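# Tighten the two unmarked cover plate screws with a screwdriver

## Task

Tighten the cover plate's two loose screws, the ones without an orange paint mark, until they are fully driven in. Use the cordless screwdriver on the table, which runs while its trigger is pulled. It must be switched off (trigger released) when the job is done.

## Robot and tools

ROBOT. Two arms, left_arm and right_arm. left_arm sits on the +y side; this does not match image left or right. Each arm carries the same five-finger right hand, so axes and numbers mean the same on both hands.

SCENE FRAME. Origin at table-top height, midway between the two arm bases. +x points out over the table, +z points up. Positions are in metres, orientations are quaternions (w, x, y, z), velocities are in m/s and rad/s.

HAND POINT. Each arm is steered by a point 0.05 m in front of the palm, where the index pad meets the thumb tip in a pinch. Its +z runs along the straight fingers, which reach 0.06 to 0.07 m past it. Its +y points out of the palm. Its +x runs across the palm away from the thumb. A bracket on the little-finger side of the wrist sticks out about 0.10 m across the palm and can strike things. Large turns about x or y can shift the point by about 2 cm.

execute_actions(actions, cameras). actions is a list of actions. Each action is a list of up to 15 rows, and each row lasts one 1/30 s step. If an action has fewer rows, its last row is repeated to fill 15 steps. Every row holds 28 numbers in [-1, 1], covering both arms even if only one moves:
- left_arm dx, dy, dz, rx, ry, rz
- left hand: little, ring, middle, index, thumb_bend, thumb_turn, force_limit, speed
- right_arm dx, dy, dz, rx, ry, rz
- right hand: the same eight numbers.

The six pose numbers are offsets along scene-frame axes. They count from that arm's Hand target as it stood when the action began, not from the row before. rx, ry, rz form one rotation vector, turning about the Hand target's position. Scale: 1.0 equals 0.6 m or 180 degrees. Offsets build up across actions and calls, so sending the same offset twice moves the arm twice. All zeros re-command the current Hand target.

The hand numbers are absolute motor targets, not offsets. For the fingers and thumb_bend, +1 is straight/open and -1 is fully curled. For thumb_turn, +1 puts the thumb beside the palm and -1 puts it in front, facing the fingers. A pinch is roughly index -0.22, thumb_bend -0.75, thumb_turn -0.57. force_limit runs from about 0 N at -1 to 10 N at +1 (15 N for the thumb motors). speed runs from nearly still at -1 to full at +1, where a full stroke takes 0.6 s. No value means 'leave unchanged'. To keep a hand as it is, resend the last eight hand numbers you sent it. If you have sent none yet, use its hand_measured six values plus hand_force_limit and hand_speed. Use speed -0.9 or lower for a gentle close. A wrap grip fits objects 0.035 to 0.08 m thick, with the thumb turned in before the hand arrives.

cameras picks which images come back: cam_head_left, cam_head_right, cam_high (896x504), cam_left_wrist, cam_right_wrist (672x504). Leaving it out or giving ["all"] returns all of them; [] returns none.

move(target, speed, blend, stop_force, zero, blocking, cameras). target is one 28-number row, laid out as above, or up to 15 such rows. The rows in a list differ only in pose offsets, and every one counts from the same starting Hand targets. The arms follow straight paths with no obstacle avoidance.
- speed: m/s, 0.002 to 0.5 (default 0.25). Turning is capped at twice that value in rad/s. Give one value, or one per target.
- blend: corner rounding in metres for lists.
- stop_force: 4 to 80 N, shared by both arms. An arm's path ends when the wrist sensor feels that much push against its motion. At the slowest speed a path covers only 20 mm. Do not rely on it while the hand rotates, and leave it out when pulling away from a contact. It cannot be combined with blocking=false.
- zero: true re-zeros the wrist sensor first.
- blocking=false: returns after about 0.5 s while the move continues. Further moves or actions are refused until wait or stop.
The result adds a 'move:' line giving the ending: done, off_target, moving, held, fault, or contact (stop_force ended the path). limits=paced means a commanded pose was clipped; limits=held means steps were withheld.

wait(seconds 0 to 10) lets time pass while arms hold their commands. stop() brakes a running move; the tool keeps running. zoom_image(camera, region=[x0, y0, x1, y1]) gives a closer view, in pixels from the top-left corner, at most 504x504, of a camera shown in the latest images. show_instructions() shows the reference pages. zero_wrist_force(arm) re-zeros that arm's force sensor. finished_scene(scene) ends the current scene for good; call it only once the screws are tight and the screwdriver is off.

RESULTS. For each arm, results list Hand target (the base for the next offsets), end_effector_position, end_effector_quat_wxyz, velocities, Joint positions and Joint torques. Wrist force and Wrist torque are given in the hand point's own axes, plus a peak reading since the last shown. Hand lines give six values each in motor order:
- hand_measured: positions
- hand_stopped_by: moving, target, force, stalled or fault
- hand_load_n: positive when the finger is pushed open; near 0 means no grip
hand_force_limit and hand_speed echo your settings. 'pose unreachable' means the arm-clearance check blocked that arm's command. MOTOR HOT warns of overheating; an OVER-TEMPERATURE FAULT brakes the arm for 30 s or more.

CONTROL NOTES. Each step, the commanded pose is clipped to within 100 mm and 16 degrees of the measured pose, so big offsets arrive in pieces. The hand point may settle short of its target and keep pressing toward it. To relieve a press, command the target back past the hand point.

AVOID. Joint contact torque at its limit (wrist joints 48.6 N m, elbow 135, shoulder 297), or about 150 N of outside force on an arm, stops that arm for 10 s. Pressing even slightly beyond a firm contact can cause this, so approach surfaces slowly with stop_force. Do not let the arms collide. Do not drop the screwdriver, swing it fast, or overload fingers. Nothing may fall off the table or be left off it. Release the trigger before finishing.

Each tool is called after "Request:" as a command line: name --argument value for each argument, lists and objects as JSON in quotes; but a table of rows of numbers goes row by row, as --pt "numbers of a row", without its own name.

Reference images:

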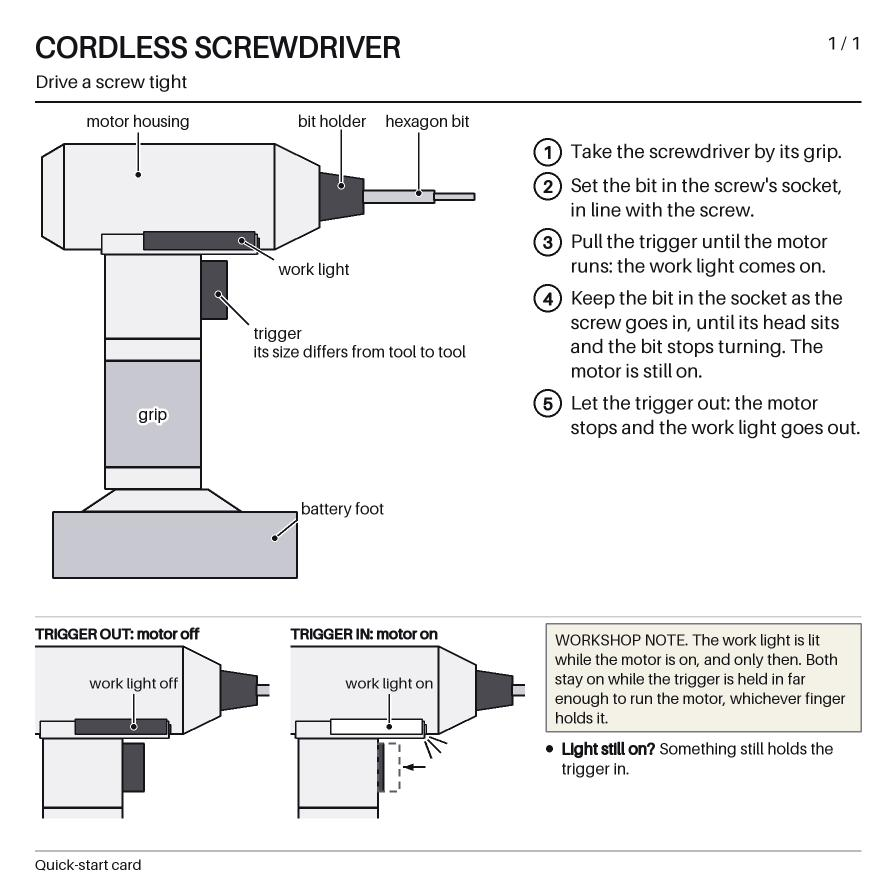

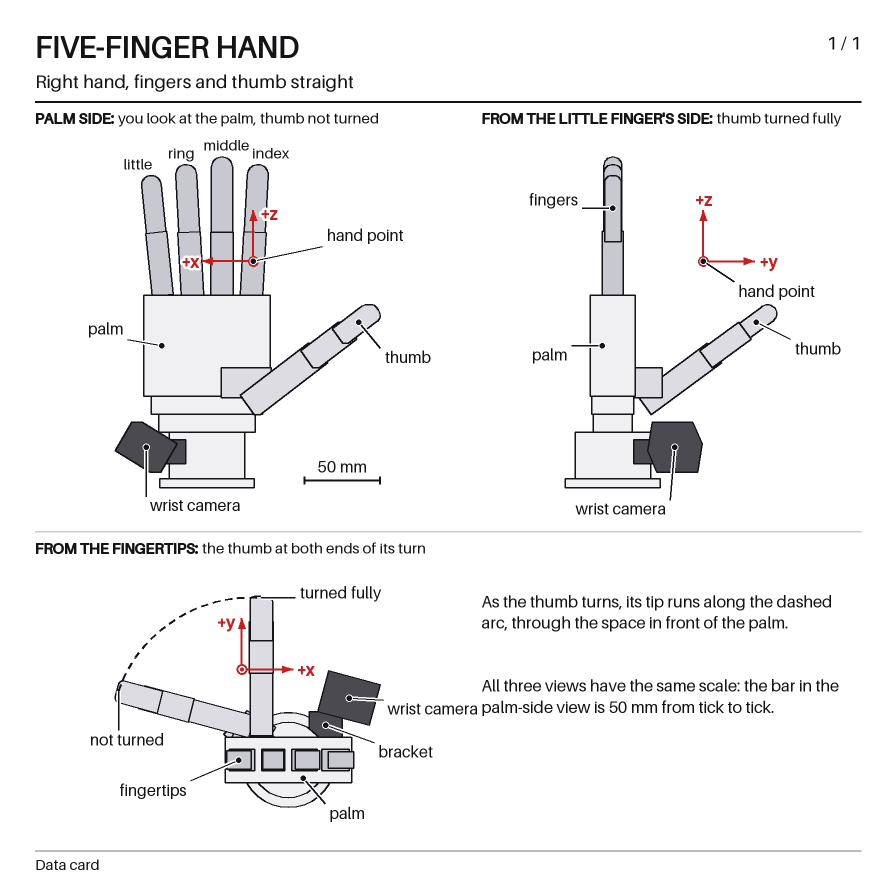

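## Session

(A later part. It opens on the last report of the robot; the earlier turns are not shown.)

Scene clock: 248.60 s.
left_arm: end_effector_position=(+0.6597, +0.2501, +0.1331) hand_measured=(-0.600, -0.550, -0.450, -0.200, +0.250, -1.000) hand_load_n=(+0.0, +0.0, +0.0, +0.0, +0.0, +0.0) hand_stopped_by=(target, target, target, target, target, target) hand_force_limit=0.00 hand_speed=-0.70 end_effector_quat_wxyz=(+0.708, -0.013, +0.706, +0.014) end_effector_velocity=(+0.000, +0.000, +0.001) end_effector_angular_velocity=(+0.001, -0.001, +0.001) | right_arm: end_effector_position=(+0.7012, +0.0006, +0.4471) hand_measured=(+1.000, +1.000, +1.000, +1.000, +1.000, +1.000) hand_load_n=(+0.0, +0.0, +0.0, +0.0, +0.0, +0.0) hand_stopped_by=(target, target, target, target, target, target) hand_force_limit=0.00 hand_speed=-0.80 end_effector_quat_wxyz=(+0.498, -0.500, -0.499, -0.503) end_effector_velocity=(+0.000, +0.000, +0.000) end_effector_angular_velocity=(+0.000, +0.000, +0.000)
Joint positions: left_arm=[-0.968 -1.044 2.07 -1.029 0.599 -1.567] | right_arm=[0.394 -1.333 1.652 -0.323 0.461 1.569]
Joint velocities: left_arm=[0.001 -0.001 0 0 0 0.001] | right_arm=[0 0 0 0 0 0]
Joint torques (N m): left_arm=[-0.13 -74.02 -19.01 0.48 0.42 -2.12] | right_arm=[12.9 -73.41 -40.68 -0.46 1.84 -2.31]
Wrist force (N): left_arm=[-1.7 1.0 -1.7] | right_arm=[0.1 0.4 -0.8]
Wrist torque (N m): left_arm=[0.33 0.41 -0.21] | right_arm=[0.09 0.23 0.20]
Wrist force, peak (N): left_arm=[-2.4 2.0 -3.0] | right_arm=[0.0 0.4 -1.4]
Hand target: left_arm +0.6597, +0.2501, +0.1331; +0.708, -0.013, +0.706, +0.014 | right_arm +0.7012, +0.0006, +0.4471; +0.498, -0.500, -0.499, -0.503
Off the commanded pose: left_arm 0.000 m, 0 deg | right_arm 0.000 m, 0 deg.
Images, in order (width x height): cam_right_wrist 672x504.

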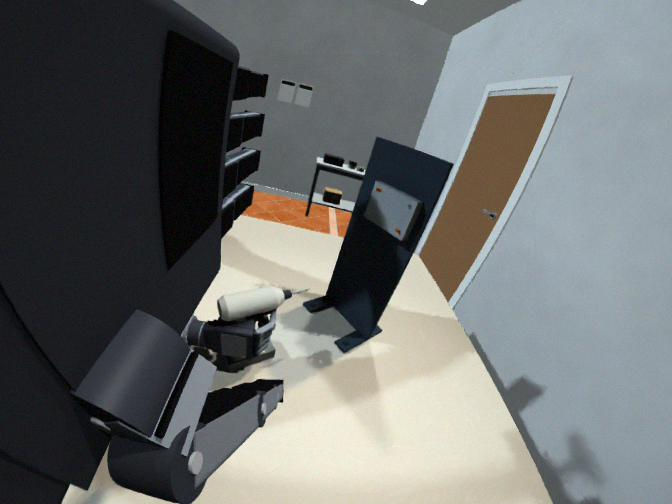

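Request:
execute_actions --actions '[[[0,0,0,0,0,0,0.2,0.2,0.2,0.3,0.7,-1,0.0,-0.3,0,0,0,0,0,0,1,1,1,1,1,1,0,-0.8]],[[0,0,0,0,0,0,1,1,1,1,1,-1,0.0,-0.2,0,0,0,0,0,0,1,1,1,1,1,1,0,-0.8]]]' --cameras '["cam_right_wrist","cam_left_wrist"]'

Request:
zoom_image --camera "cam_right_wrist" --region '[190, 280, 290, 380]'

Scene clock: 250.27 s.
left_arm: end_effector_position=(+0.6597, +0.2501, +0.1331) hand_measured=(+1.000, +1.000, +1.000, +1.000, +1.000, -1.000) hand_load_n=(+0.0, +0.0, +0.0, +0.0, +0.0, +0.0) hand_stopped_by=(target, target, target, target, target, target) hand_force_limit=0.00 hand_speed=-0.20 end_effector_quat_wxyz=(+0.708, -0.013, +0.706, +0.014) end_effector_velocity=(+0.000, +0.000, +0.000) end_effector_angular_velocity=(+0.000, +0.000, +0.000) | right_arm: end_effector_position=(+0.7012, +0.0006, +0.4471) hand_measured=(+1.000, +1.000, +1.000, +1.000, +1.000, +1.000) hand_load_n=(+0.0, +0.0, +0.0, +0.0, -0.5, +0.0) hand_stopped_by=(target, target, target, target, target, target) hand_force_limit=0.00 hand_speed=-0.80 end_effector_quat_wxyz=(+0.498, -0.500, -0.499, -0.503) end_effector_velocity=(+0.000, +0.000, +0.001) end_effector_angular_velocity=(+0.001, -0.002, +0.000)
Joint positions: left_arm=[-0.968 -1.044 2.07 -1.029 0.599 -1.567] | right_arm=[0.394 -1.333 1.652 -0.323 0.461 1.569]
Joint velocities: left_arm=[0 0 0 0 0 0] | right_arm=[0 -0.001 0 -0.001 0 0]
Joint torques (N m): left_arm=[-3.33 -63.85 -18.75 -2.02 0.82 -2.52] | right_arm=[12.56 -72.54 -43.83 -1.62 1.77 -2.25]
Wrist force (N): left_arm=[-1.9 1.4 -1.3] | right_arm=[-0.3 0.2 -1.0]
Wrist torque (N m): left_arm=[0.35 0.43 -0.19] | right_arm=[0.07 0.31 0.17]
Wrist force, peak (N): left_arm=[-1.9 1.7 -1.2] | right_arm=[-0.3 0.2 -1.5]
Hand target: left_arm +0.6597, +0.2501, +0.1331; +0.708, -0.013, +0.706, +0.014 | right_arm +0.7012, +0.0006, +0.4471; +0.498, -0.500, -0.499, -0.503
Off the commanded pose: left_arm 0.000 m, 0 deg | right_arm 0.000 m, 0 deg.
Images, in order (width x height): cam_left_wrist 672x504, cam_right_wrist 672x504.

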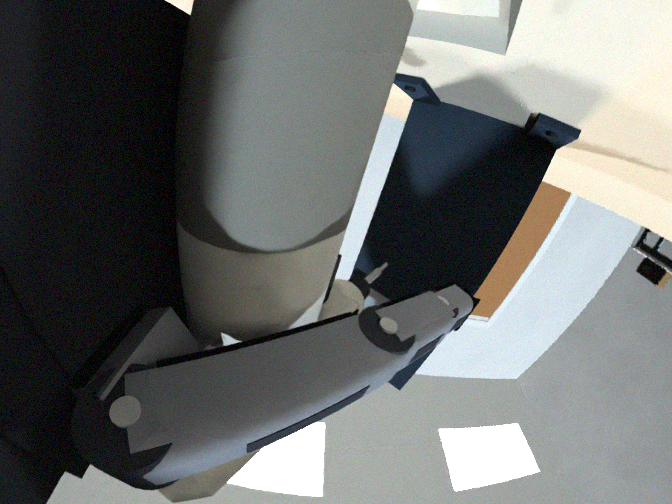

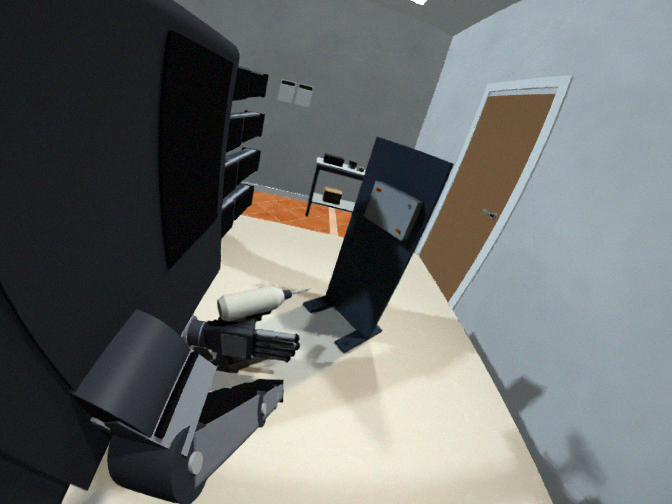

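Scaled by 5.040 from the camera's 672x504 image, which has a finer 960x720 frame.

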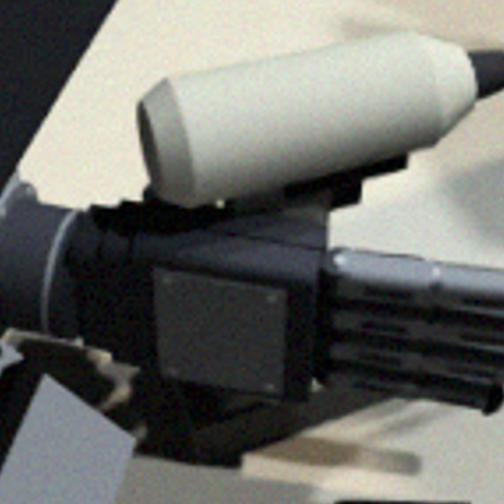

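Request:
move --target '[-0.25,0,0,0,0,0,1,1,1,1,1,-1,0.0,-0.2,0,0,0,0,0,0,1,1,1,1,1,1,0,-0.8]' --speed 0.08 --stop_force 5 --cameras '["cam_right_wrist","cam_left_wrist"]'

Request:
zoom_image --camera "cam_right_wrist" --region '[190, 270, 330, 380]'

Scene clock: 253.40 s.
left_arm: end_effector_position=(+0.5096, +0.2502, +0.1332) hand_measured=(+1.000, +1.000, +1.000, +1.000, +1.000, -1.000) hand_load_n=(+0.0, +0.0, +0.0, +0.0, +0.0, -0.5) hand_stopped_by=(target, target, target, target, target, target) hand_force_limit=0.00 hand_speed=-0.20 end_effector_quat_wxyz=(+0.708, -0.013, +0.706, +0.013) end_effector_velocity=(+0.000, +0.000, +0.000) end_effector_angular_velocity=(+0.001, +0.000, +0.001) | right_arm: end_effector_position=(+0.7012, +0.0006, +0.4471) hand_measured=(+1.000, +1.000, +1.000, +1.000, +1.000, +1.000) hand_load_n=(+0.0, +0.0, +0.0, -0.5, +0.0, +0.0) hand_stopped_by=(target, target, target, target, target, target) hand_force_limit=0.00 hand_speed=-0.80 end_effector_quat_wxyz=(+0.498, -0.500, -0.499, -0.503) end_effector_velocity=(+0.000, +0.000, +0.000) end_effector_angular_velocity=(+0.000, +0.000, -0.001)
Joint positions: left_arm=[-1.208 -1.154 2.293 -1.143 0.36 -1.566] | right_arm=[0.394 -1.333 1.652 -0.323 0.461 1.569]
Joint velocities: left_arm=[0 0 0 0 -0.001 0.001] | right_arm=[0 0 0 0 0 0]
Joint torques (N m): left_arm=[0.75 -29.43 -30.02 2.34 -0.5 0.3] | right_arm=[11.77 -72.67 -44.62 -3.3 1.39 -2.33]
Wrist force (N): left_arm=[-1.6 1.4 -1.2] | right_arm=[0.0 0.3 -1.4]
Wrist torque (N m): left_arm=[0.31 0.39 -0.16] | right_arm=[0.11 0.28 0.18]
Wrist force, peak (N): left_arm=[-1.6 1.4 -2.5] | right_arm=[-0.3 0.2 -1.4]
Hand target: left_arm +0.5096, +0.2502, +0.1332; +0.708, -0.013, +0.706, +0.013 | right_arm +0.7012, +0.0006, +0.4471; +0.498, -0.500, -0.499, -0.503
Off the commanded pose: left_arm 0.000 m, 0 deg | right_arm 0.000 m, 0 deg.
move: done
Images, in order (width x height): cam_left_wrist 672x504, cam_right_wrist 672x504.

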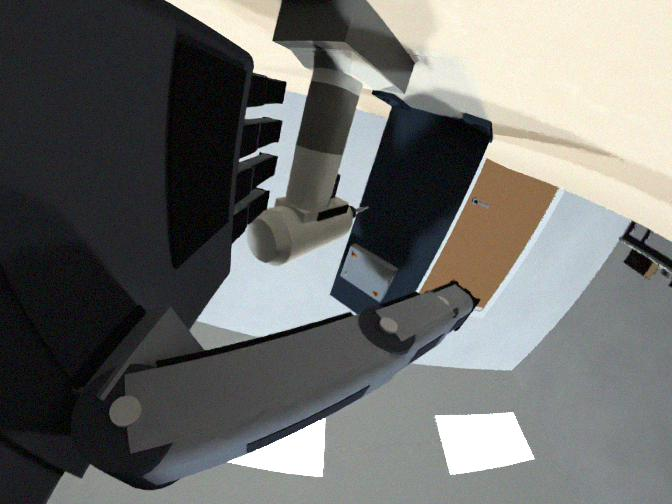

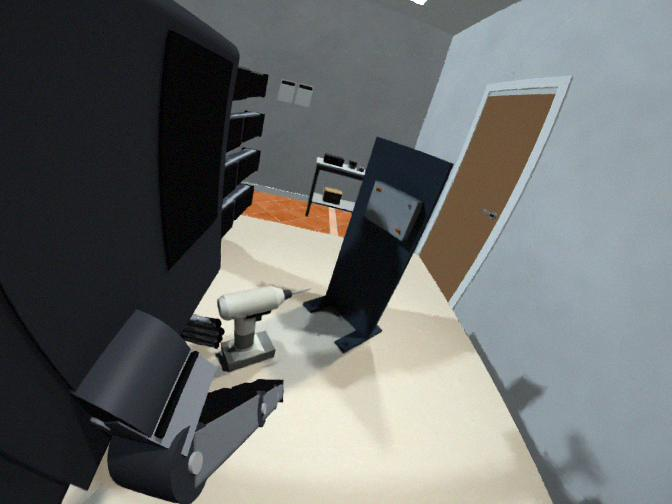

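Scaled by 3.600 from the camera's 672x504 image, which has a finer 960x720 frame.

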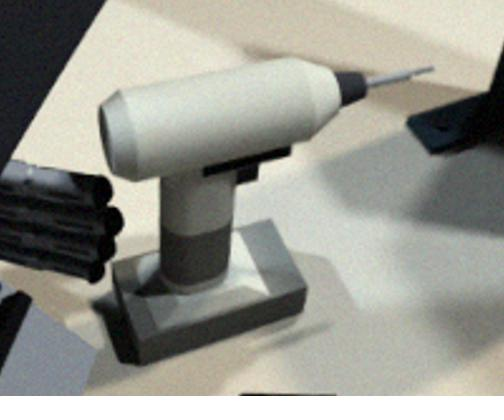

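Request:
zoom_image --camera "cam_right_wrist" --region '[355, 170, 435, 250]'

Request:
zoom_image --camera "cam_left_wrist" --region '[330, 230, 420, 320]'

Scaled by 6.300 from the camera's 672x504 image, which has a finer 960x720 frame.

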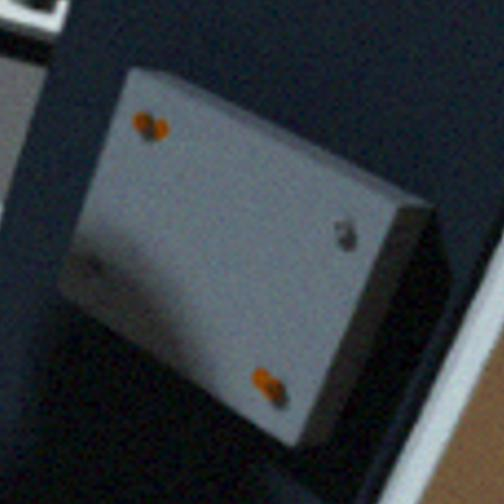

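Scaled by 5.600 from the camera's 672x504 image, which has a finer 960x720 frame.

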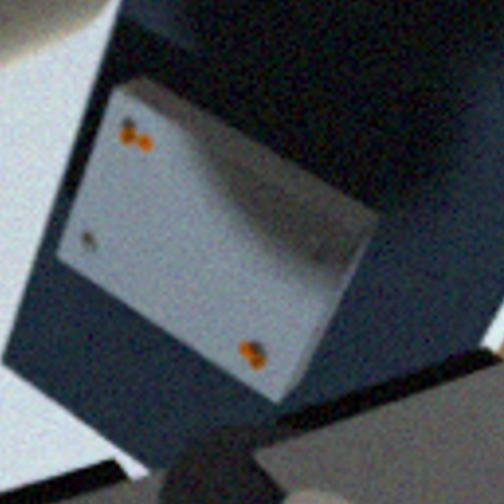

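Request:
finished_scene --scene 1

The scene is finished.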